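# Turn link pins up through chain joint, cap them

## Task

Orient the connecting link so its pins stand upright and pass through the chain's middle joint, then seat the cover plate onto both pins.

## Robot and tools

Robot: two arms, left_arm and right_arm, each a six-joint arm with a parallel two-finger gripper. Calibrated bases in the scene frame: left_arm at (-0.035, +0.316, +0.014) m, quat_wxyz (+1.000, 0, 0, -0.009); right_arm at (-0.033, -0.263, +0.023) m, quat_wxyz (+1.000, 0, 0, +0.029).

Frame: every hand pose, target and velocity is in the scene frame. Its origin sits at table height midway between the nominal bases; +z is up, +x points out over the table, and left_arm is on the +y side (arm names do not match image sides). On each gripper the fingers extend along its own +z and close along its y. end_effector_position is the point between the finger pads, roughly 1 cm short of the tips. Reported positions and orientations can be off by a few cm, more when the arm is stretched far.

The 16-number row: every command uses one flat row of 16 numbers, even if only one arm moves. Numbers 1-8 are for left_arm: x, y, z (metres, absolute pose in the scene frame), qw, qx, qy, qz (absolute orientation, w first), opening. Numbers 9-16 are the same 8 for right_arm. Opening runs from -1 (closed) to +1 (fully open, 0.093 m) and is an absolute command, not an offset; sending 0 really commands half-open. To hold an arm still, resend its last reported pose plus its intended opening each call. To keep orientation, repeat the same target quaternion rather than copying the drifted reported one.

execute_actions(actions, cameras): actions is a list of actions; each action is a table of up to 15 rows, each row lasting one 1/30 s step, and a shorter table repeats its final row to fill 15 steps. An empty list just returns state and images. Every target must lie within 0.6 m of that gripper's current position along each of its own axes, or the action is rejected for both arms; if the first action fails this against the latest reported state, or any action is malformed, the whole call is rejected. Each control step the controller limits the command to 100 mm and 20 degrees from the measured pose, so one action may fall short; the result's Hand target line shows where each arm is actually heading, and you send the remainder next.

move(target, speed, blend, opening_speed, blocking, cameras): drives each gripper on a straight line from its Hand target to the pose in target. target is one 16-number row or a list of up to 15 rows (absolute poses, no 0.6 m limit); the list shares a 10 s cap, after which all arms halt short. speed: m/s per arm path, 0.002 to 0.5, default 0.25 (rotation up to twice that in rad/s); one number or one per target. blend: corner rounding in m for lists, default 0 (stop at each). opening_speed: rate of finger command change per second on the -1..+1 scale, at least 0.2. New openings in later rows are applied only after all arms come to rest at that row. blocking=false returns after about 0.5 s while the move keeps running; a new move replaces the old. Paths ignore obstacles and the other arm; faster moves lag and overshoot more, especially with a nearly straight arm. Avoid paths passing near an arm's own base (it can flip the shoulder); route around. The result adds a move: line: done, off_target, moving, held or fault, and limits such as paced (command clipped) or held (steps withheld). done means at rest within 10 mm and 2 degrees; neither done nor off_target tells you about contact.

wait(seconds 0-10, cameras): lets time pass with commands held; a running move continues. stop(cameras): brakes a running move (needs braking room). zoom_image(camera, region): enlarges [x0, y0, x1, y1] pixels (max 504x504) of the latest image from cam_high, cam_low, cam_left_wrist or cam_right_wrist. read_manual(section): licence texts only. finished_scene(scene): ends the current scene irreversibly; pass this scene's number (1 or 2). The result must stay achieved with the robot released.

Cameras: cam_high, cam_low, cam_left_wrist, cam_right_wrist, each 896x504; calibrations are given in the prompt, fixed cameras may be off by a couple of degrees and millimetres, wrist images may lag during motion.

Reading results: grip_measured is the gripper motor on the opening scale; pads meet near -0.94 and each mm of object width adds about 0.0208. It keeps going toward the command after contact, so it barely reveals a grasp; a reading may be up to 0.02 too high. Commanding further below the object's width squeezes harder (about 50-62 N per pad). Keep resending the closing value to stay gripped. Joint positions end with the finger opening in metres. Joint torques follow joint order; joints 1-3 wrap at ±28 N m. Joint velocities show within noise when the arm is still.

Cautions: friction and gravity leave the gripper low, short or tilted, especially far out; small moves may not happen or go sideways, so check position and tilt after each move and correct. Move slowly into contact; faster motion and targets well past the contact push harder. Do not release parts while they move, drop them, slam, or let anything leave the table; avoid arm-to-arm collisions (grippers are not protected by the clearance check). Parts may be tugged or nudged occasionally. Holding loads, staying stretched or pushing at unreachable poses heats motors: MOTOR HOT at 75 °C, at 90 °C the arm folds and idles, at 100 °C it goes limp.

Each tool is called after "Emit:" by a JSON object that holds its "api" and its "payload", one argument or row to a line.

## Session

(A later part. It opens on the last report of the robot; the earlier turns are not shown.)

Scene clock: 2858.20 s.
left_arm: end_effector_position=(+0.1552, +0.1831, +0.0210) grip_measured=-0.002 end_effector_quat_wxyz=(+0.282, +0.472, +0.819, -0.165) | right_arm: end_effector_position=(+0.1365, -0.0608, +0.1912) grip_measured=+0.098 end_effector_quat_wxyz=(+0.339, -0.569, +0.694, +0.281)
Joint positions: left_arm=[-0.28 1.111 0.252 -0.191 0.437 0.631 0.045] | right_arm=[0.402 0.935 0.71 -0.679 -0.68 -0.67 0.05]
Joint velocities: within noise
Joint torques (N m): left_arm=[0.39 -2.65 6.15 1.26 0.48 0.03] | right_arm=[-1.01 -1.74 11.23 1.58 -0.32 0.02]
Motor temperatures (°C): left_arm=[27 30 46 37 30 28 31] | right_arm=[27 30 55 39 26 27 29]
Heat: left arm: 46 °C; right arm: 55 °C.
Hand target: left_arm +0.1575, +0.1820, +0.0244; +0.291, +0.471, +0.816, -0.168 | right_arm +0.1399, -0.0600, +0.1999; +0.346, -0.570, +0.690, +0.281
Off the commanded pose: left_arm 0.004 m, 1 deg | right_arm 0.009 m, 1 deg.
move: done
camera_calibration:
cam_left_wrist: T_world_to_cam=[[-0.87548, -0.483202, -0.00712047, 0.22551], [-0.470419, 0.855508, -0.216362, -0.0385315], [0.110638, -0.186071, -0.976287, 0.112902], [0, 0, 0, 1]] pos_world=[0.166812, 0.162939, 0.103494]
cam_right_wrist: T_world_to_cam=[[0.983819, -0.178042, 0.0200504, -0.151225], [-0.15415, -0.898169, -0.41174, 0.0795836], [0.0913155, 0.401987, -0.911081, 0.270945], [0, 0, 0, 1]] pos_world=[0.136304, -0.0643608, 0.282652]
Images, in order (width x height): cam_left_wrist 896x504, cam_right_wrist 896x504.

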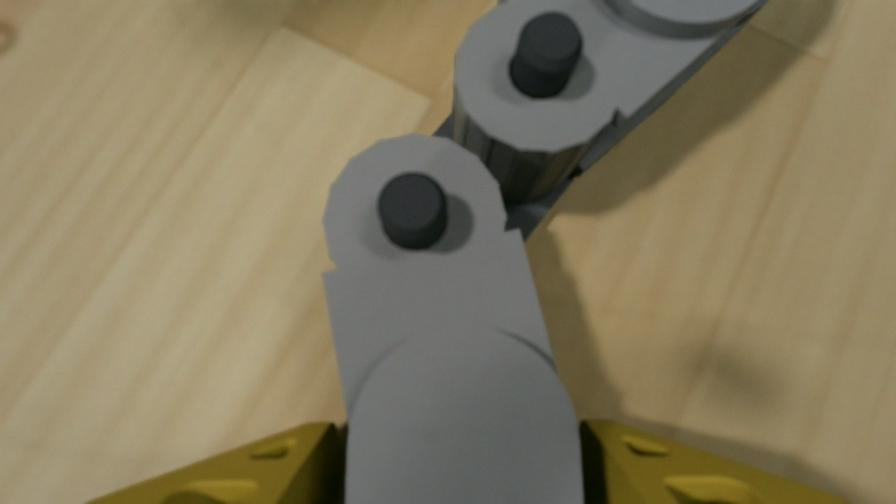

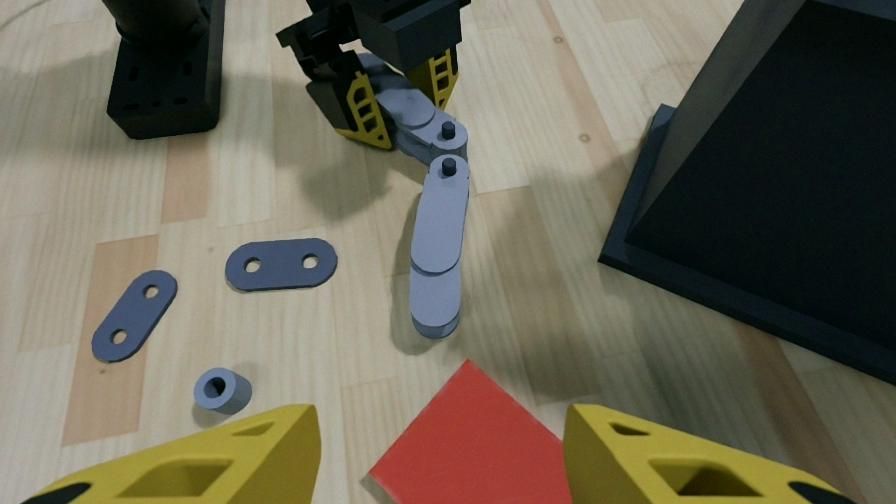

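Emit:
{"api": "move", "payload": {
  "target": [
    [0.124,0.237,0.125,0.2919,0.4713,0.8163,-0.1685,0.1,0.14,-0.06,0.20,0.3468,-0.5710,0.6914,0.2820,0.1],
    [0.04,0.14,0.22,0.0882,0.7309,0.6698,-0.0962,0.1,0.14,-0.06,0.20,0.3468,-0.5710,0.6914,0.2820,0.1],
    [-0.03,0.06,0.17,0,0.8788,0.4772,0,0.1,0.14,-0.06,0.20,0.3468,-0.5710,0.6914,0.2820,0.1]
  ],
  "speed": [0.08,0.2,0.15],
  "blend": 0.02,
  "cameras": ["cam_left_wrist","cam_right_wrist","cam_high"]
}}

Scene clock: 2905.03 s.
left_arm: end_effector_position=(-0.0316, +0.0672, +0.1648) grip_measured=+0.098 end_effector_quat_wxyz=(-0.015, +0.875, +0.483, +0.000) | right_arm: end_effector_position=(+0.1365, -0.0608, +0.1912) grip_measured=+0.098 end_effector_quat_wxyz=(+0.339, -0.569, +0.694, +0.281)
Joint positions: left_arm=[-1.529 1.509 1.332 -1.421 0.015 0.586 0.05] | right_arm=[0.402 0.935 0.71 -0.679 -0.68 -0.67 0.05]
Joint velocities: within noise
Joint torques (N m): left_arm=[-0.8 -4.82 8.66 0.33 0.02 0.1] | right_arm=[-0.98 -1.66 11.02 1.59 -0.34 0.02]
Motor temperatures (°C): left_arm=[27 30 46 35 30 28 29] | right_arm=[27 30 55 39 26 27 29]
Heat: left arm: 46 °C; right arm: 55 °C.
Hand target: left_arm -0.0301, +0.0602, +0.1700; +0.000, +0.879, +0.477, +0.000 | right_arm +0.1399, -0.0600, +0.1999; +0.346, -0.570, +0.690, +0.281
Off the commanded pose: left_arm 0.009 m, 2 deg | right_arm 0.009 m, 1 deg.
move: done
camera_calibration:
cam_left_wrist: T_world_to_cam=[[-0.834475, 0.550195, 0.0306134, -0.0673528], [0.504271, 0.740061, 0.444995, -0.0666074], [0.222179, 0.386775, -0.895009, 0.20404], [0, 0, 0, 1]] pos_world=[-0.0679493, 0.00743338, 0.214319]
cam_right_wrist: T_world_to_cam=[[0.983819, -0.178042, 0.0200504, -0.151225], [-0.15415, -0.898169, -0.41174, 0.0795836], [0.0913155, 0.401987, -0.911081, 0.270945], [0, 0, 0, 1]] pos_world=[0.136304, -0.0643608, 0.282652]
Images, in order (width x height): cam_high 896x504, cam_left_wrist 896x504, cam_right_wrist 896x504.

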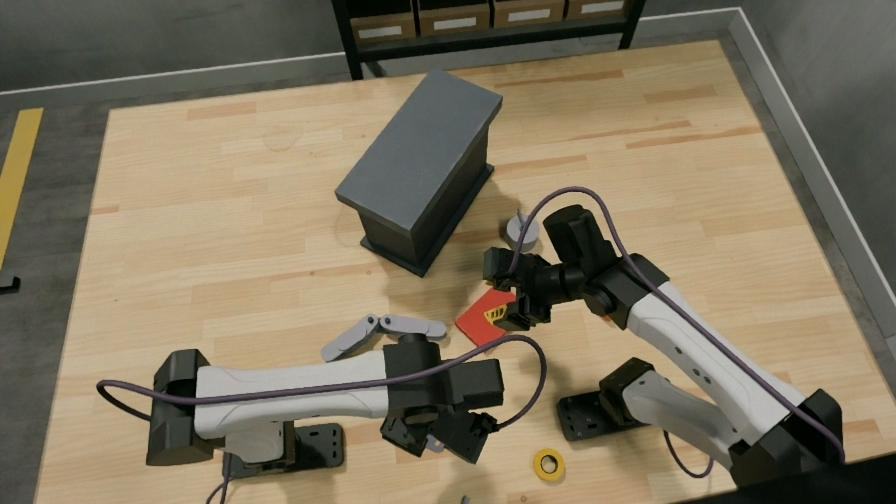

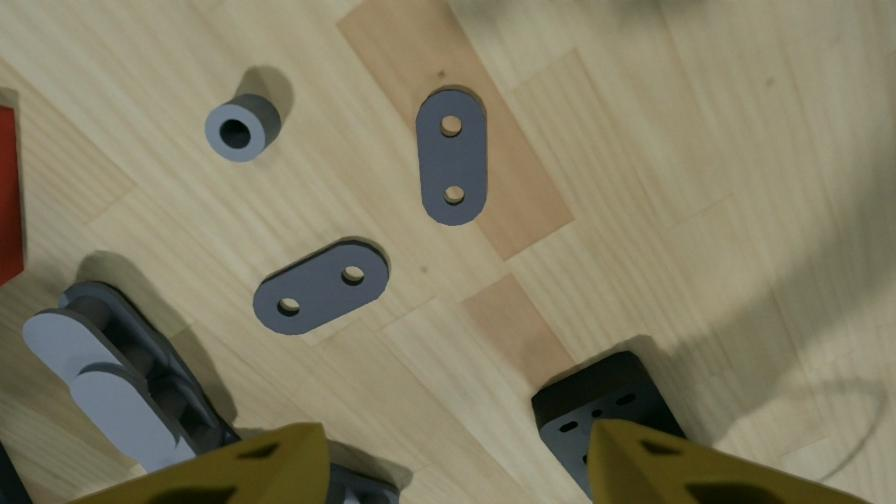

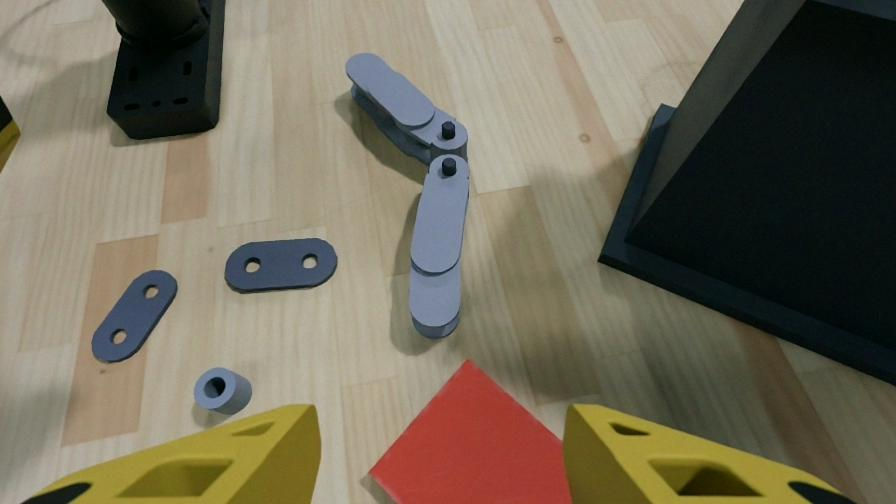

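Emit:
{"api": "move", "payload": {
  "target": [
    [-0.037,0.050,0.085,0,0.8682,0.4962,0,0.1,0.14,-0.06,0.20,0.3468,-0.5710,0.6914,0.2820,0.1]
  ],
  "speed": 0.12,
  "cameras": ["cam_left_wrist"]
}}

Scene clock: 2932.10 s.
left_arm: end_effector_position=(-0.0376, +0.0514, +0.0868) grip_measured=+0.098 end_effector_quat_wxyz=(-0.005, +0.869, +0.495, -0.005) | right_arm: end_effector_position=(+0.1365, -0.0608, +0.1912) grip_measured=+0.098 end_effector_quat_wxyz=(+0.339, -0.569, +0.694, +0.281)
Joint positions: left_arm=[-1.554 1.575 1.086 -1.085 0.014 0.534 0.05] | right_arm=[0.402 0.935 0.71 -0.679 -0.68 -0.67 0.05]
Joint velocities: within noise
Joint torques (N m): left_arm=[-0.96 -5.27 5.98 0.44 0.01 -0.06] | right_arm=[-1.07 -1.5 11.15 1.61 -0.35 0.07]
Motor temperatures (°C): left_arm=[27 32 49 32 30 28 29] | right_arm=[27 29 55 39 26 27 29]
Heat: left arm: 49 °C; right arm: 55 °C.
Hand target: left_arm -0.0370, +0.0501, +0.0850; +0.000, +0.868, +0.496, +0.000 | right_arm +0.1399, -0.0600, +0.1999; +0.346, -0.570, +0.690, +0.281
Off the commanded pose: left_arm 0.002 m, 1 deg | right_arm 0.009 m, 1 deg.
move: done
camera_calibration:
cam_left_wrist: T_world_to_cam=[[-0.849114, 0.527941, 0.016847, -0.0594844], [0.482974, 0.763087, 0.429457, -0.017855], [0.213872, 0.372795, -0.90293, 0.142838], [0, 0, 0, 1]] pos_world=[-0.0724346, -0.00822022, 0.137643]
Images, in order (width x height): cam_left_wrist 896x504.

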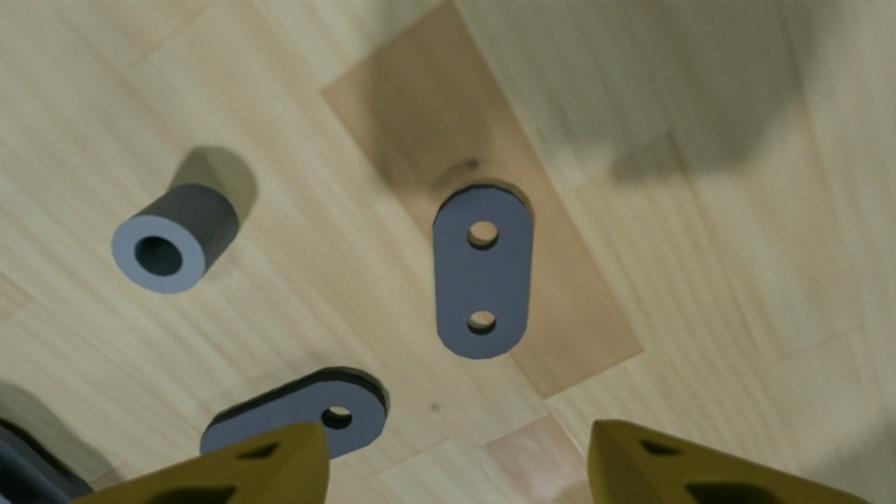

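Emit:
{"api": "move", "payload": {
  "target": [
    [-0.037,0.0655,0.060,0,0.8682,0.4962,0,0.1,0.14,-0.06,0.20,0.3468,-0.5710,0.6914,0.2820,0.1]
  ],
  "speed": 0.06,
  "cameras": ["cam_left_wrist"]
}}

Scene clock: 2945.70 s.
left_arm: end_effector_position=(-0.0375, +0.0679, +0.0566) grip_measured=+0.098 end_effector_quat_wxyz=(-0.015, +0.868, +0.496, +0.001) | right_arm: end_effector_position=(+0.1365, -0.0608, +0.1912) grip_measured=+0.098 end_effector_quat_wxyz=(+0.339, -0.569, +0.694, +0.281)
Joint positions: left_arm=[-1.554 1.57 0.954 -0.982 0.014 0.533 0.05] | right_arm=[0.402 0.935 0.71 -0.679 -0.68 -0.67 0.05]
Joint velocities: within noise
Joint torques (N m): left_arm=[-0.99 -6.94 5.57 0.39 0.02 -0.08] | right_arm=[-0.81 -1.73 11.3 1.63 -0.37 0.06]
Motor temperatures (°C): left_arm=[27 32 48 31 30 28 29] | right_arm=[27 29 55 39 26 27 29]
Heat: left arm: 48 °C; right arm: 55 °C.
Hand target: left_arm -0.0370, +0.0656, +0.0601; +0.000, +0.868, +0.496, +0.000 | right_arm +0.1399, -0.0600, +0.1999; +0.346, -0.570, +0.690, +0.281
Off the commanded pose: left_arm 0.004 m, 2 deg | right_arm 0.009 m, 1 deg.
move: done
camera_calibration:
cam_left_wrist: T_world_to_cam=[[-0.849517, 0.52678, 0.0286969, -0.0683048], [0.482382, 0.753592, 0.446549, -0.0178584], [0.213607, 0.393194, -0.894299, 0.107511], [0, 0, 0, 1]] pos_world=[-0.0723766, 0.00716691, 0.106082]
Images, in order (width x height): cam_left_wrist 896x504.

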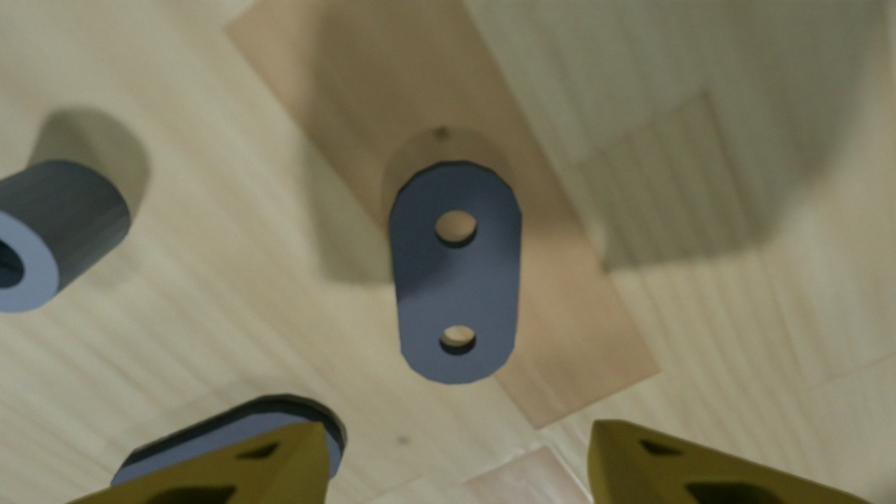

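Emit:
{"api": "move", "payload": {
  "target": [
    [-0.0395,0.0595,0.053,0,0.8682,0.4962,0,0.1,0.14,-0.06,0.20,0.3468,-0.5710,0.6914,0.2820,0.1]
  ],
  "speed": 0.04,
  "cameras": ["cam_left_wrist","cam_right_wrist"]
}}

Scene clock: 2960.70 s.
left_arm: end_effector_position=(-0.0401, +0.0611, +0.0549) grip_measured=+0.098 end_effector_quat_wxyz=(-0.005, +0.869, +0.495, -0.005) | right_arm: end_effector_position=(+0.1365, -0.0608, +0.1912) grip_measured=+0.098 end_effector_quat_wxyz=(+0.339, -0.569, +0.694, +0.281)
Joint positions: left_arm=[-1.564 1.577 0.954 -0.951 0.014 0.524 0.05] | right_arm=[0.402 0.935 0.71 -0.679 -0.68 -0.67 0.05]
Joint velocities: within noise
Joint torques (N m): left_arm=[-1.06 -4.83 5.86 0.48 0.01 -0.11] | right_arm=[-0.95 -1.58 10.93 1.62 -0.36 0.07]
Motor temperatures (°C): left_arm=[27 34 45 31 30 28 29] | right_arm=[27 29 56 39 26 27 29]
Heat: left arm: 45 °C; right arm: 56 °C.
Hand target: left_arm -0.0395, +0.0596, +0.0531; +0.000, +0.868, +0.496, +0.000 | right_arm +0.1399, -0.0600, +0.1999; +0.346, -0.570, +0.690, +0.281
Off the commanded pose: left_arm 0.003 m, 1 deg | right_arm 0.009 m, 1 deg.
move: done
camera_calibration:
cam_left_wrist: T_world_to_cam=[[-0.849114, 0.527952, 0.0164905, -0.0662245], [0.482962, 0.763356, 0.428994, -0.0103829], [0.2139, 0.372229, -0.903157, 0.110979], [0, 0, 0, 1]] pos_world=[-0.074956, 0.00157974, 0.105777]
cam_right_wrist: T_world_to_cam=[[0.983819, -0.178042, 0.0200504, -0.151225], [-0.15415, -0.898169, -0.41174, 0.0795836], [0.0913155, 0.401987, -0.911081, 0.270945], [0, 0, 0, 1]] pos_world=[0.136304, -0.0643608, 0.282652]
Images, in order (width x height): cam_left_wrist 896x504, cam_right_wrist 896x504.

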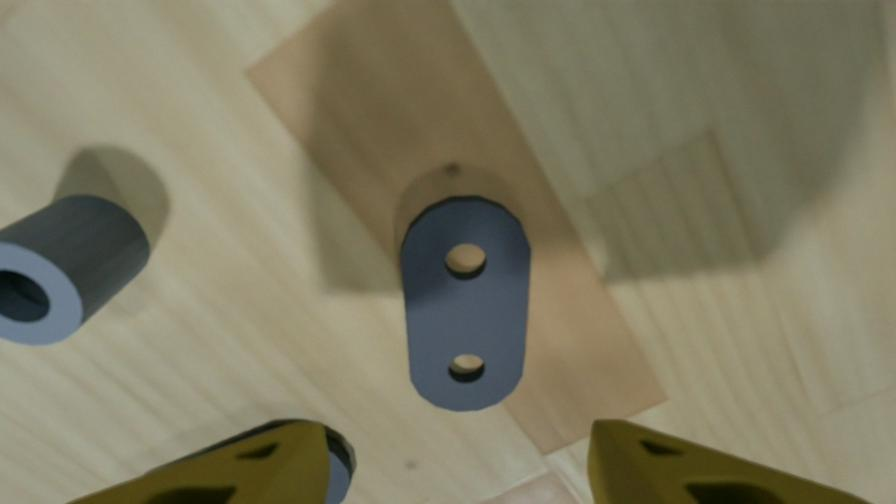

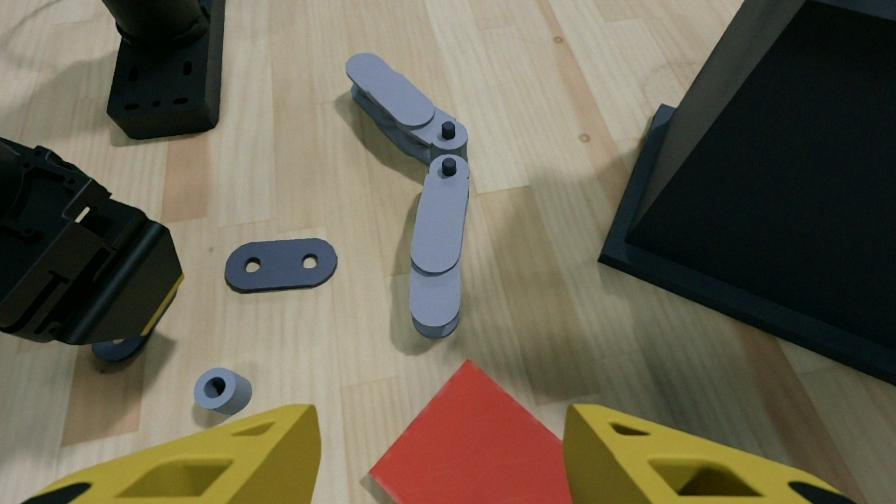

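Emit:
{"api": "move", "payload": {
  "target": [
    [-0.0380,0.0655,0.046,0,0.8682,0.4962,0,0.1,0.14,-0.06,0.20,0.3468,-0.5710,0.6914,0.2820,0.1]
  ],
  "speed": 0.03,
  "cameras": ["cam_left_wrist"]
}}

Scene clock: 2971.43 s.
left_arm: end_effector_position=(-0.0400, +0.0667, +0.0462) grip_measured=+0.098 end_effector_quat_wxyz=(-0.008, +0.869, +0.495, -0.003) | right_arm: end_effector_position=(+0.1365, -0.0608, +0.1912) grip_measured=+0.098 end_effector_quat_wxyz=(+0.339, -0.569, +0.694, +0.281)
Joint positions: left_arm=[-1.564 1.577 0.917 -0.921 0.014 0.524 0.05] | right_arm=[0.402 0.935 0.71 -0.679 -0.68 -0.67 0.05]
Joint velocities: within noise
Joint torques (N m): left_arm=[-0.4 -5.72 5.48 0.42 0.02 -0.01] | right_arm=[-0.95 -1.77 11.15 1.62 -0.37 0.02]
Motor temperatures (°C): left_arm=[27 33 44 31 30 28 28] | right_arm=[27 29 56 39 26 27 29]
Heat: left arm: 44 °C; right arm: 56 °C.
Hand target: left_arm -0.0380, +0.0655, +0.0461; +0.000, +0.868, +0.496, +0.000 | right_arm +0.1399, -0.0600, +0.1999; +0.346, -0.570, +0.690, +0.281
Off the commanded pose: left_arm 0.002 m, 1 deg | right_arm 0.009 m, 1 deg.
move: done
camera_calibration:
cam_left_wrist: T_world_to_cam=[[-0.849317, 0.527487, 0.0204474, -0.0691291], [0.482634, 0.760242, 0.434851, -0.0109819], [0.213833, 0.379195, -0.90027, 0.100384], [0, 0, 0, 1]] pos_world=[-0.0748777, 0.00674858, 0.0965615]
Images, in order (width x height): cam_left_wrist 896x504.

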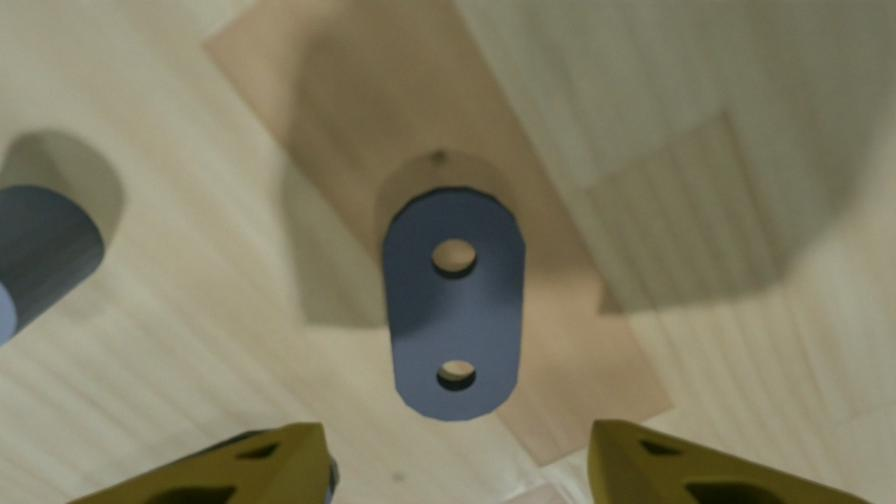

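Emit:
{"api": "move", "payload": {
  "target": [-0.038,0.0655,0.040,0,0.8682,0.4962,0,0.1,0.14,-0.06,0.20,0.3468,-0.5710,0.6914,0.2820,0.1],
  "speed": 0.03,
  "cameras": ["cam_left_wrist","cam_right_wrist"]
}}

Scene clock: 3007.43 s.
left_arm: end_effector_position=(-0.0400, +0.0657, +0.0427) grip_measured=+0.098 end_effector_quat_wxyz=(-0.003, +0.869, +0.495, -0.006) | right_arm: end_effector_position=(+0.1365, -0.0608, +0.1912) grip_measured=+0.098 end_effector_quat_wxyz=(+0.339, -0.569, +0.694, +0.281)
Joint positions: left_arm=[-1.564 1.577 0.901 -0.895 0.014 0.524 0.05] | right_arm=[0.402 0.935 0.71 -0.679 -0.68 -0.67 0.05]
Joint velocities: within noise
Joint torques (N m): left_arm=[-0.44 -4.83 5.38 0.39 0 -0.02] | right_arm=[-0.81 -1.63 11.06 1.61 -0.33 0.07]
Motor temperatures (°C): left_arm=[27 33 44 30 30 28 28] | right_arm=[27 29 56 38 26 27 29]
Heat: left arm: 44 °C; right arm: 56 °C.
Hand target: left_arm -0.0380, +0.0656, +0.0401; +0.000, +0.868, +0.496, +0.000 | right_arm +0.1399, -0.0600, +0.1999; +0.346, -0.570, +0.690, +0.281
Off the commanded pose: left_arm 0.003 m, 1 deg | right_arm 0.009 m, 1 deg.
move: done
camera_calibration:
cam_left_wrist: T_world_to_cam=[[-0.849315, 0.527676, 0.0149099, -0.0683187], [0.482684, 0.764843, 0.426651, -0.00864362], [0.21373, 0.369558, -0.904293, 0.0983979], [0, 0, 0, 1]] pos_world=[-0.0748825, 0.0062974, 0.093687]
cam_right_wrist: T_world_to_cam=[[0.983819, -0.178042, 0.0200504, -0.151225], [-0.15415, -0.898169, -0.41174, 0.0795836], [0.0913155, 0.401987, -0.911081, 0.270945], [0, 0, 0, 1]] pos_world=[0.136304, -0.0643608, 0.282652]
Images, in order (width x height): cam_left_wrist 896x504, cam_right_wrist 896x504.

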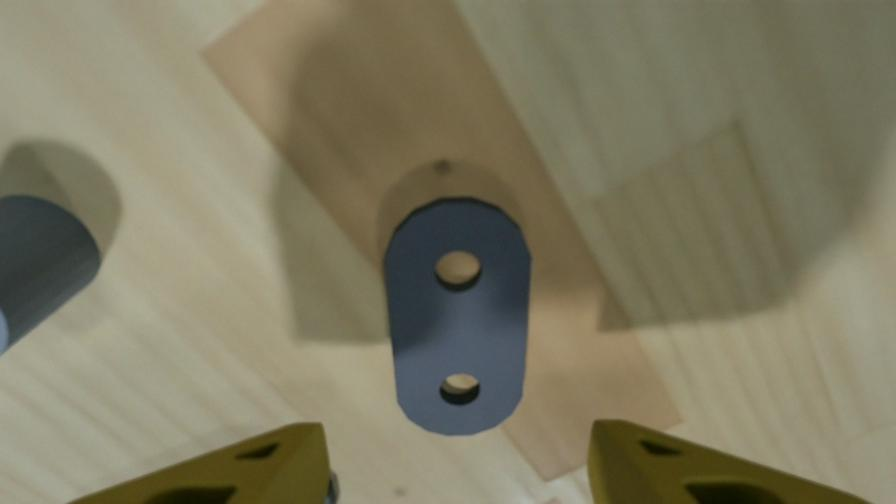

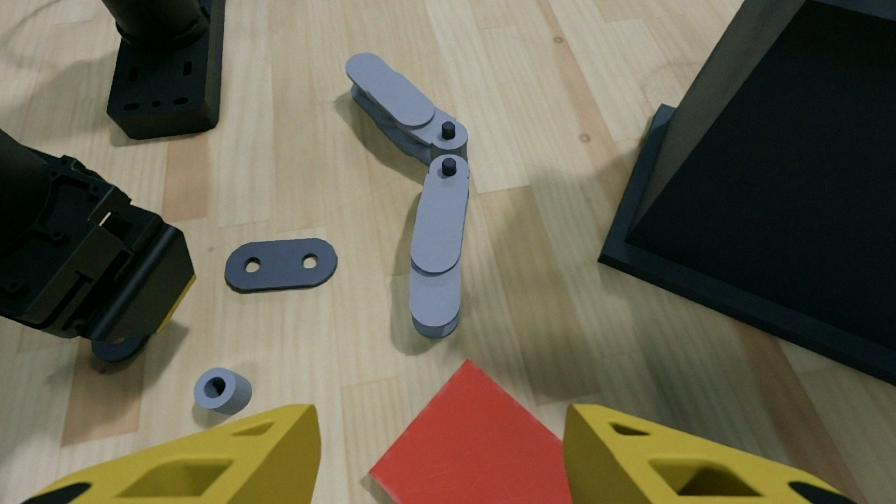

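Emit:
{"api": "move", "payload": {
  "target": [-0.0375,0.0665,0.036,0,0.8682,0.4962,0,0.1,0.14,-0.06,0.20,0.3468,-0.5710,0.6914,0.2820,0.1],
  "speed": 0.03,
  "cameras": ["cam_left_wrist","cam_right_wrist"]
}}

Emit:
{"api": "zoom_image", "payload": {
  "camera": "cam_right_wrist",
  "region": [40, 260, 240, 380]
}}

Scene clock: 3017.57 s.
left_arm: end_effector_position=(-0.0400, +0.0664, +0.0395) grip_measured=+0.098 end_effector_quat_wxyz=(-0.002, +0.869, +0.495, -0.007) | right_arm: end_effector_position=(+0.1365, -0.0608, +0.1912) grip_measured=+0.098 end_effector_quat_wxyz=(+0.339, -0.569, +0.694, +0.281)
Joint positions: left_arm=[-1.564 1.577 0.887 -0.878 0.014 0.524 0.05] | right_arm=[0.402 0.935 0.71 -0.679 -0.68 -0.67 0.05]
Joint velocities: within noise
Joint torques (N m): left_arm=[-0.28 -4.49 5.37 0.44 0.02 -0.01] | right_arm=[-0.85 -1.73 10.97 1.59 -0.35 0.07]
Motor temperatures (°C): left_arm=[27 33 44 29 30 28 28] | right_arm=[27 29 56 38 26 27 29]
Heat: left arm: 44 °C; right arm: 56 °C.
Hand target: left_arm -0.0375, +0.0666, +0.0361; +0.000, +0.868, +0.496, +0.000 | right_arm +0.1399, -0.0600, +0.1999; +0.346, -0.570, +0.690, +0.281
Off the commanded pose: left_arm 0.004 m, 1 deg | right_arm 0.009 m, 1 deg.
move: done
camera_calibration:
cam_left_wrist: T_world_to_cam=[[-0.849314, 0.527724, 0.0131296, -0.0685624], [0.4827, 0.766303, 0.424005, -0.00779609], [0.213696, 0.366451, -0.905565, 0.0954875], [0, 0, 0, 1]] pos_world=[-0.0748732, 0.00716467, 0.0906759]
cam_right_wrist: T_world_to_cam=[[0.983819, -0.178042, 0.0200504, -0.151225], [-0.15415, -0.898169, -0.41174, 0.0795836], [0.0913155, 0.401987, -0.911081, 0.270945], [0, 0, 0, 1]] pos_world=[0.136304, -0.0643608, 0.282652]
Images, in order (width x height): cam_left_wrist 896x504, cam_right_wrist 896x504.

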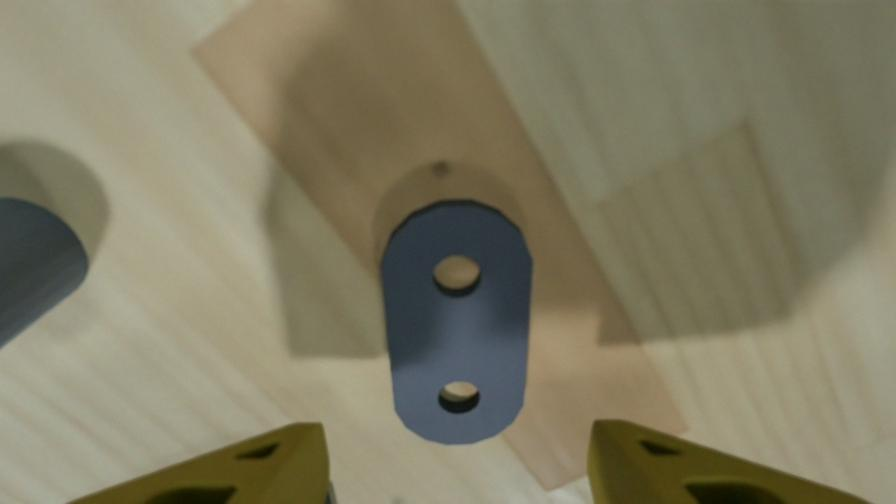

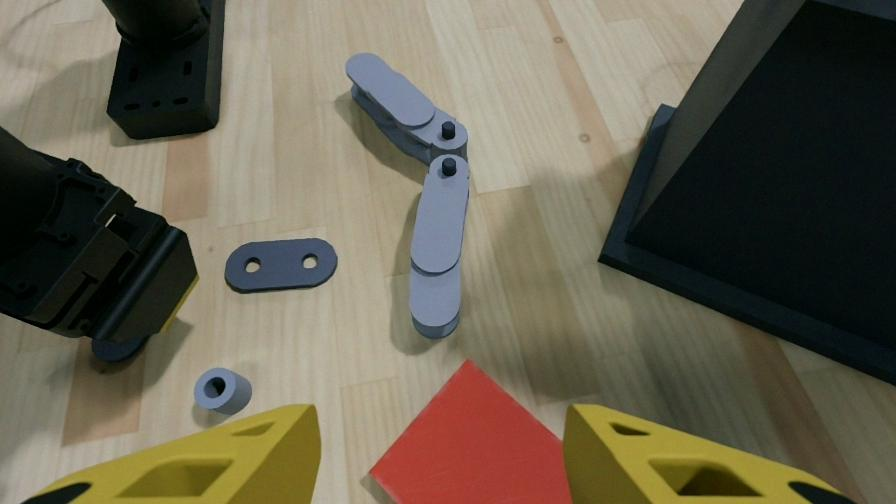

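Scaled by 2.520 from the camera's 896x504 image, which has a finer 1280x720 frame.

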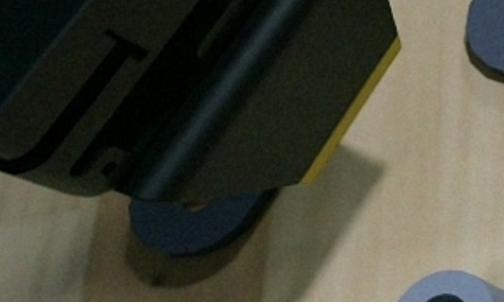

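Emit:
{"api": "move", "payload": {
  "target": [-0.0375,0.0665,0.036,0,0.8682,0.4962,0,-0.55,0.14,-0.06,0.20,0.3468,-0.5710,0.6914,0.2820,0.1],
  "speed": 0.03,
  "opening_speed": 0.4,
  "cameras": ["cam_left_wrist","cam_right_wrist"]
}}

Scene clock: 3028.00 s.
left_arm: end_effector_position=(-0.0400, +0.0661, +0.0395) grip_measured=-0.548 end_effector_quat_wxyz=(-0.002, +0.869, +0.495, -0.007) | right_arm: end_effector_position=(+0.1365, -0.0608, +0.1912) grip_measured=+0.098 end_effector_quat_wxyz=(+0.339, -0.569, +0.694, +0.281)
Joint positions: left_arm=[-1.564 1.577 0.887 -0.877 0.014 0.524 0.019] | right_arm=[0.402 0.935 0.71 -0.679 -0.68 -0.67 0.05]
Joint velocities: left_arm=[-0.002 -0.002 -0.007 -0.154 -0.037 -0.022 0] | right_arm=[within noise]
Joint torques (N m): left_arm=[-0.27 -4.55 5.35 0.43 0.03 0.01] | right_arm=[-0.94 -1.58 11.15 1.61 -0.39 0.06]
Motor temperatures (°C): left_arm=[27 32 43 29 30 28 28] | right_arm=[27 29 56 38 26 27 29]
Heat: left arm: 43 °C; right arm: 56 °C.
Hand target: left_arm -0.0375, +0.0666, +0.0361; +0.000, +0.868, +0.496, +0.000 | right_arm +0.1399, -0.0600, +0.1999; +0.346, -0.570, +0.690, +0.281
Off the commanded pose: left_arm 0.004 m, 1 deg | right_arm 0.009 m, 1 deg.
move: done
camera_calibration:
cam_left_wrist: T_world_to_cam=[[-0.849314, 0.527739, 0.0125361, -0.0683961], [0.482705, 0.766788, 0.423122, -0.00757956], [0.213685, 0.365415, -0.905986, 0.0956755], [0, 0, 0, 1]] pos_world=[-0.0748755, 0.00694594, 0.0907452]
cam_right_wrist: T_world_to_cam=[[0.983819, -0.178042, 0.0200504, -0.151225], [-0.15415, -0.898169, -0.41174, 0.0795836], [0.0913155, 0.401987, -0.911081, 0.270945], [0, 0, 0, 1]] pos_world=[0.136304, -0.0643608, 0.282652]
Images, in order (width x height): cam_left_wrist 896x504, cam_right_wrist 896x504.

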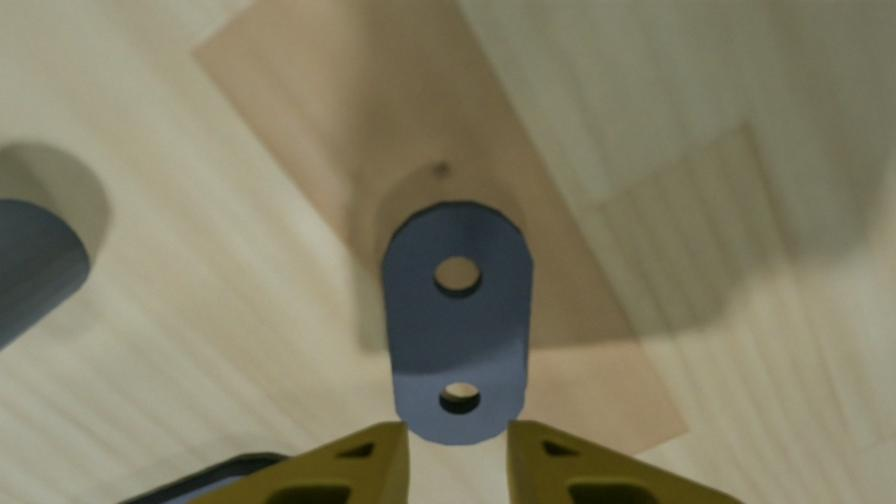

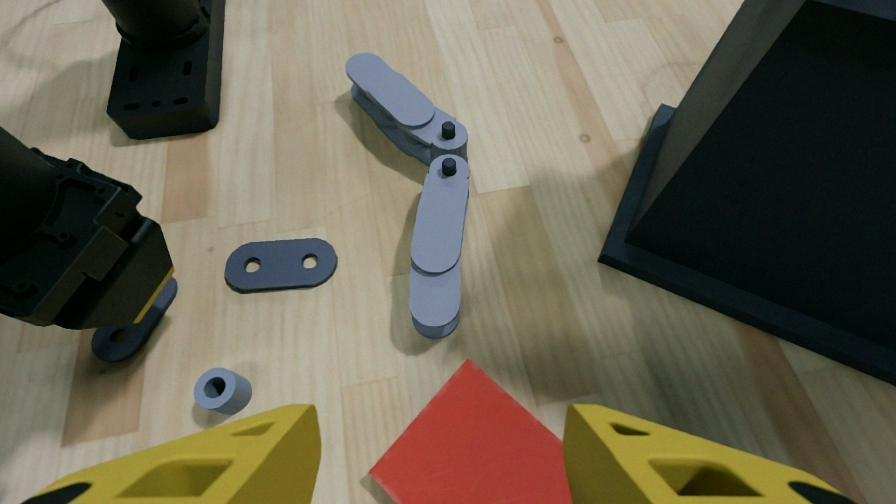

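Emit:
{"api": "move", "payload": {
  "target": [
    [-0.0375,0.0665,0.050,0,0.8682,0.4962,0,0.1,0.14,-0.06,0.20,0.3468,-0.5710,0.6914,0.2820,0.1],
    [-0.0444,0.0548,0.050,0,0.8682,0.4962,0,0.1,0.14,-0.06,0.20,0.3468,-0.5710,0.6914,0.2820,0.1],
    [-0.0444,0.0548,0.028,0,0.8682,0.4962,0,0.1,0.14,-0.06,0.20,0.3468,-0.5710,0.6914,0.2820,0.1]
  ],
  "speed": 0.04,
  "cameras": ["cam_left_wrist","cam_right_wrist"]
}}

Scene clock: 3076.60 s.
left_arm: end_effector_position=(-0.0451, +0.0553, +0.0304) grip_measured=+0.098 end_effector_quat_wxyz=(-0.004, +0.869, +0.495, -0.005) | right_arm: end_effector_position=(+0.1365, -0.0608, +0.1912) grip_measured=+0.098 end_effector_quat_wxyz=(+0.339, -0.569, +0.694, +0.281)
Joint positions: left_arm=[-1.583 1.64 0.913 -0.845 0.013 0.505 0.05] | right_arm=[0.402 0.935 0.71 -0.679 -0.68 -0.67 0.05]
Joint velocities: within noise
Joint torques (N m): left_arm=[-0.87 -5.12 5.38 0.42 0.03 -0.1] | right_arm=[-0.94 -1.83 11.28 1.59 -0.36 0]
Motor temperatures (°C): left_arm=[27 32 42 28 29 28 28] | right_arm=[27 29 56 38 26 27 29]
Heat: left arm: 42 °C; right arm: 56 °C.
Hand target: left_arm -0.0444, +0.0549, +0.0281; +0.000, +0.868, +0.496, +0.000 | right_arm +0.1399, -0.0600, +0.1999; +0.346, -0.570, +0.690, +0.281
Off the commanded pose: left_arm 0.003 m, 1 deg | right_arm 0.009 m, 1 deg.
move: done
camera_calibration:
cam_left_wrist: T_world_to_cam=[[-0.848716, 0.528628, 0.0152845, -0.0670357], [0.48338, 0.763698, 0.427913, 0.00706757], [0.214534, 0.370565, -0.903691, 0.0922153], [0, 0, 0, 1]] pos_world=[-0.0800939, -0.00413226, 0.0813344]
cam_right_wrist: T_world_to_cam=[[0.983819, -0.178042, 0.0200504, -0.151225], [-0.15415, -0.898169, -0.41174, 0.0795836], [0.0913155, 0.401987, -0.911081, 0.270945], [0, 0, 0, 1]] pos_world=[0.136304, -0.0643608, 0.282652]
Images, in order (width x height): cam_left_wrist 896x504, cam_right_wrist 896x504.

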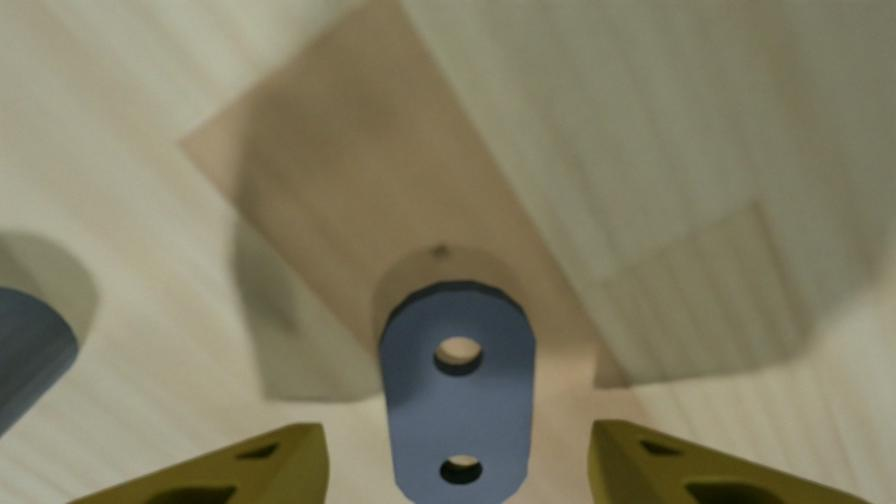

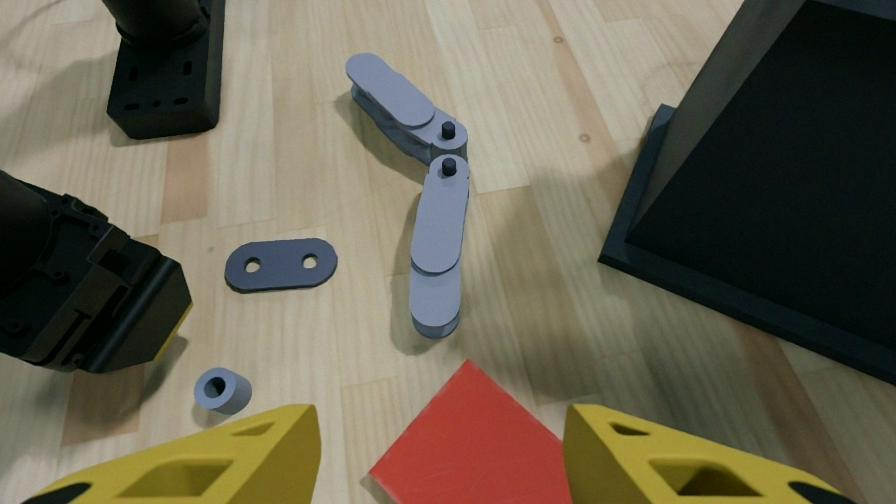

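Emit:
{"api": "move", "payload": {
  "target": [
    [-0.0424,0.0583,0.030,0,0.8682,0.4962,0,0.1,0.14,-0.06,0.20,0.3468,-0.5710,0.6914,0.2820,0.1],
    [-0.0422,0.0585,0.017,0,0.8682,0.4962,0,0.1,0.14,-0.06,0.20,0.3468,-0.5710,0.6914,0.2820,0.1]
  ],
  "speed": 0.03,
  "cameras": ["cam_left_wrist","cam_right_wrist"]
}}

Scene clock: 3094.73 s.
left_arm: end_effector_position=(-0.0450, +0.0588, +0.0196) grip_measured=+0.098 end_effector_quat_wxyz=(-0.004, +0.869, +0.495, -0.006) | right_arm: end_effector_position=(+0.1365, -0.0608, +0.1912) grip_measured=+0.098 end_effector_quat_wxyz=(+0.339, -0.569, +0.694, +0.281)
Joint positions: left_arm=[-1.583 1.649 0.873 -0.796 0.013 0.505 0.05] | right_arm=[0.402 0.935 0.71 -0.679 -0.68 -0.67 0.05]
Joint velocities: within noise
Joint torques (N m): left_arm=[-0.12 -5.08 5.18 0.42 0.01 0.03] | right_arm=[-0.92 -1.7 11.11 1.61 -0.36 0.02]
Motor temperatures (°C): left_arm=[27 32 43 28 29 28 28] | right_arm=[27 29 56 38 26 27 29]
Heat: left arm: 43 °C; right arm: 56 °C.
Hand target: left_arm -0.0422, +0.0586, +0.0170; +0.000, +0.868, +0.496, +0.000 | right_arm +0.1399, -0.0600, +0.1999; +0.346, -0.570, +0.690, +0.281
Off the commanded pose: left_arm 0.004 m, 1 deg | right_arm 0.009 m, 1 deg.
move: done
camera_calibration:
cam_left_wrist: T_world_to_cam=[[-0.848917, 0.528316, 0.0149034, -0.0686035], [0.483099, 0.764206, 0.427323, 0.008962], [0.214373, 0.369962, -0.903976, 0.081152], [0, 0, 0, 1]] pos_world=[-0.079965, -0.000627664, 0.0705522]
cam_right_wrist: T_world_to_cam=[[0.983819, -0.178042, 0.0200504, -0.151225], [-0.15415, -0.898169, -0.41174, 0.0795836], [0.0913155, 0.401987, -0.911081, 0.270945], [0, 0, 0, 1]] pos_world=[0.136304, -0.0643608, 0.282652]
Images, in order (width x height): cam_left_wrist 896x504, cam_right_wrist 896x504.

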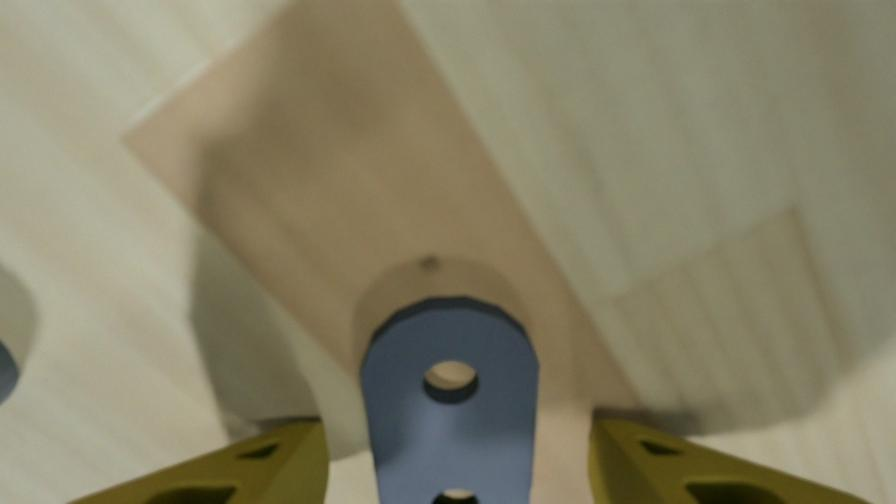

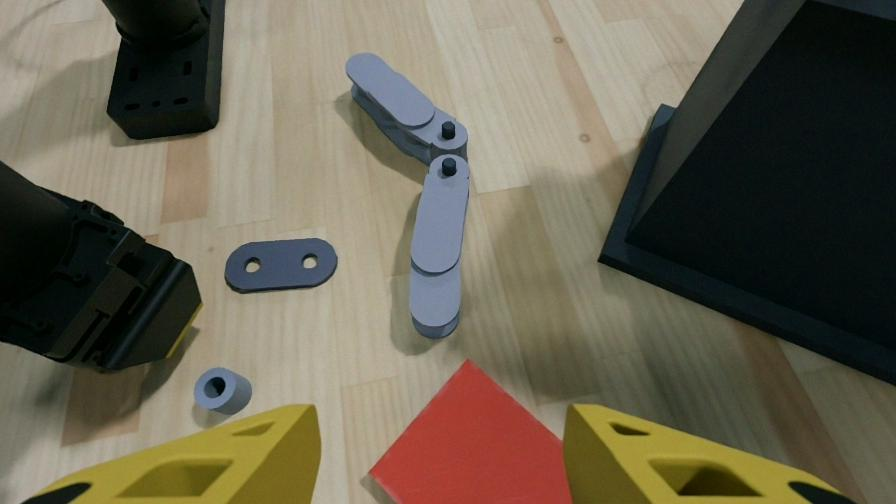

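Emit:
{"api": "move", "payload": {
  "target": [
    [-0.0404,0.0594,0.022,0,0.8682,0.4962,0,0.1,0.14,-0.06,0.20,0.3468,-0.5710,0.6914,0.2820,0.1],
    [-0.0400,0.0598,0.009,0,0.8682,0.4962,0,0.1,0.14,-0.06,0.20,0.3468,-0.5710,0.6914,0.2820,0.1]
  ],
  "speed": 0.025,
  "cameras": ["cam_left_wrist","cam_right_wrist"]
}}

Emit:
{"api": "zoom_image", "payload": {
  "camera": "cam_right_wrist",
  "region": [40, 260, 240, 380]
}}

Scene clock: 3106.93 s.
left_arm: end_effector_position=(-0.0442, +0.0593, +0.0179) grip_measured=+0.098 end_effector_quat_wxyz=(-0.003, +0.868, +0.496, -0.006) | right_arm: end_effector_position=(+0.1365, -0.0608, +0.1912) grip_measured=+0.098 end_effector_quat_wxyz=(+0.339, -0.569, +0.694, +0.281)
Joint positions: left_arm=[-1.58 1.649 0.865 -0.786 0.013 0.505 0.05] | right_arm=[0.402 0.935 0.71 -0.679 -0.68 -0.67 0.05]
Joint velocities: within noise
Joint torques (N m): left_arm=[0.34 -4.12 3.81 0.66 0.02 0.09] | right_arm=[-1.01 -1.8 11.15 1.62 -0.35 0.05]
Motor temperatures (°C): left_arm=[27 33 43 28 29 28 27] | right_arm=[27 29 56 38 26 27 29]
Heat: left arm: 43 °C; right arm: 56 °C.
Hand target: left_arm -0.0401, +0.0601, +0.0094; +0.000, +0.868, +0.496, +0.000 | right_arm +0.1399, -0.0600, +0.1999; +0.346, -0.570, +0.690, +0.281
Off the commanded pose: left_arm 0.010 m, 1 deg | right_arm 0.009 m, 1 deg.
move: done
camera_calibration:
cam_left_wrist: T_world_to_cam=[[-0.850324, 0.526075, 0.0139419, -0.0680746], [0.481078, 0.766309, 0.425834, 0.00871521], [0.213337, 0.368804, -0.904694, 0.0793402], [0, 0, 0, 1]] pos_world=[-0.0790043, -0.00012724, 0.0690165]
cam_right_wrist: T_world_to_cam=[[0.983819, -0.178042, 0.0200504, -0.151225], [-0.15415, -0.898169, -0.41174, 0.0795836], [0.0913155, 0.401987, -0.911081, 0.270945], [0, 0, 0, 1]] pos_world=[0.136304, -0.0643608, 0.282652]
Images, in order (width x height): cam_left_wrist 896x504, cam_right_wrist 896x504.

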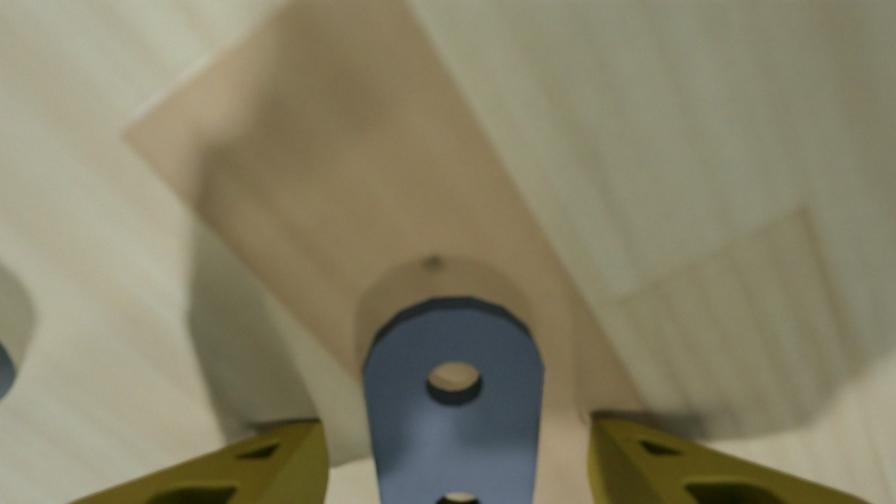

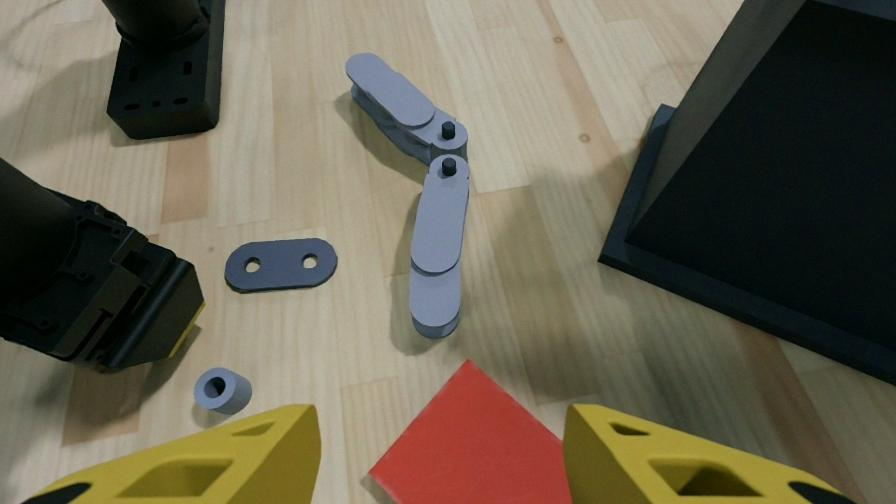

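Scaled by 2.520 from the camera's 896x504 image, which has a finer 1280x720 frame.

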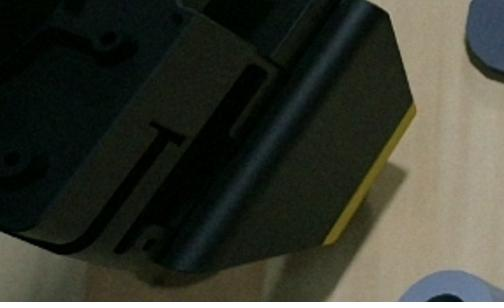

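Emit:
{"api": "move", "payload": {
  "target": [
    [-0.0407,0.0598,0.016,0,0.8682,0.4962,0,0.1,0.14,-0.06,0.20,0.3468,-0.5710,0.6914,0.2820,0.1],
    [-0.0407,0.0598,0.016,0,0.8682,0.4962,0,-0.55,0.14,-0.06,0.20,0.3468,-0.5710,0.6914,0.2820,0.1]
  ],
  "speed": 0.025,
  "opening_speed": 0.4,
  "cameras": ["cam_left_wrist","cam_right_wrist"]
}}

Scene clock: 3137.03 s.
left_arm: end_effector_position=(-0.0419, +0.0566, +0.0179) grip_measured=-0.473 end_effector_quat_wxyz=(+0.006, +0.868, +0.496, -0.003) | right_arm: end_effector_position=(+0.1365, -0.0608, +0.1912) grip_measured=+0.098 end_effector_quat_wxyz=(+0.339, -0.569, +0.694, +0.281)
Joint positions: left_arm=[-1.58 1.649 0.865 -0.775 -0.001 0.505 0.022] | right_arm=[0.402 0.935 0.71 -0.679 -0.68 -0.67 0.05]
Joint velocities: within noise
Joint torques (N m): left_arm=[0.18 -5.31 5.16 0.33 0.13 0.05] | right_arm=[-0.9 -1.57 11.08 1.6 -0.32 0.04]
Motor temperatures (°C): left_arm=[27 33 41 28 29 28 27] | right_arm=[27 29 57 38 26 27 29]
Heat: left arm: 41 °C; right arm: 57 °C.
Hand target: left_arm -0.0408, +0.0598, +0.0160; +0.000, +0.868, +0.496, +0.000 | right_arm +0.1399, -0.0600, +0.1999; +0.346, -0.570, +0.690, +0.281
Off the commanded pose: left_arm 0.004 m, 1 deg | right_arm 0.009 m, 1 deg.
move: done
camera_calibration:
cam_left_wrist: T_world_to_cam=[[-0.850446, 0.526048, -0.00382039, -0.0643569], [0.475137, 0.771216, 0.42364, 0.00922185], [0.225802, 0.358468, -0.905822, 0.0809922], [0, 0, 0, 1]] pos_world=[-0.0774019, -0.00229035, 0.0692119]
cam_right_wrist: T_world_to_cam=[[0.983819, -0.178042, 0.0200504, -0.151225], [-0.15415, -0.898169, -0.41174, 0.0795836], [0.0913155, 0.401987, -0.911081, 0.270945], [0, 0, 0, 1]] pos_world=[0.136304, -0.0643608, 0.282652]
Images, in order (width x height): cam_left_wrist 896x504, cam_right_wrist 896x504.

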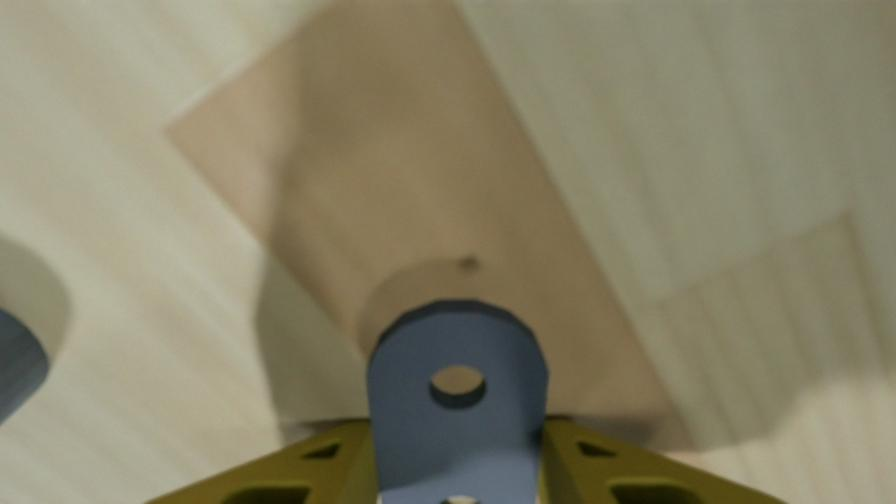

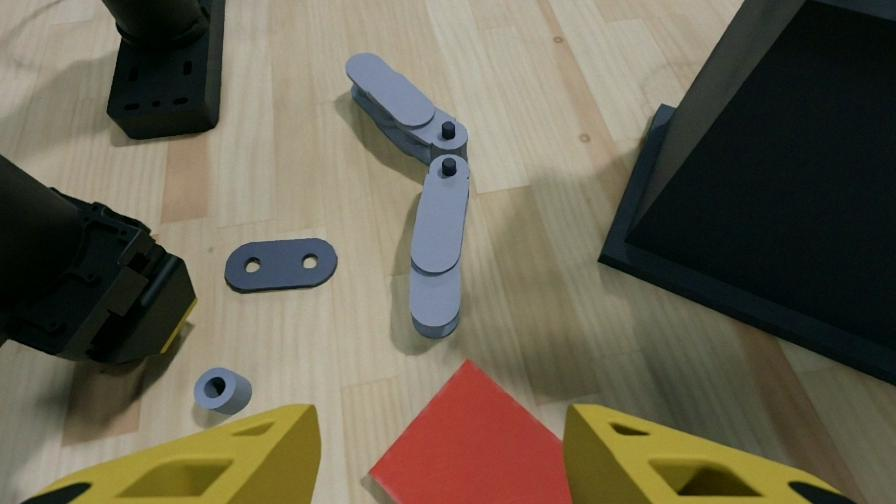

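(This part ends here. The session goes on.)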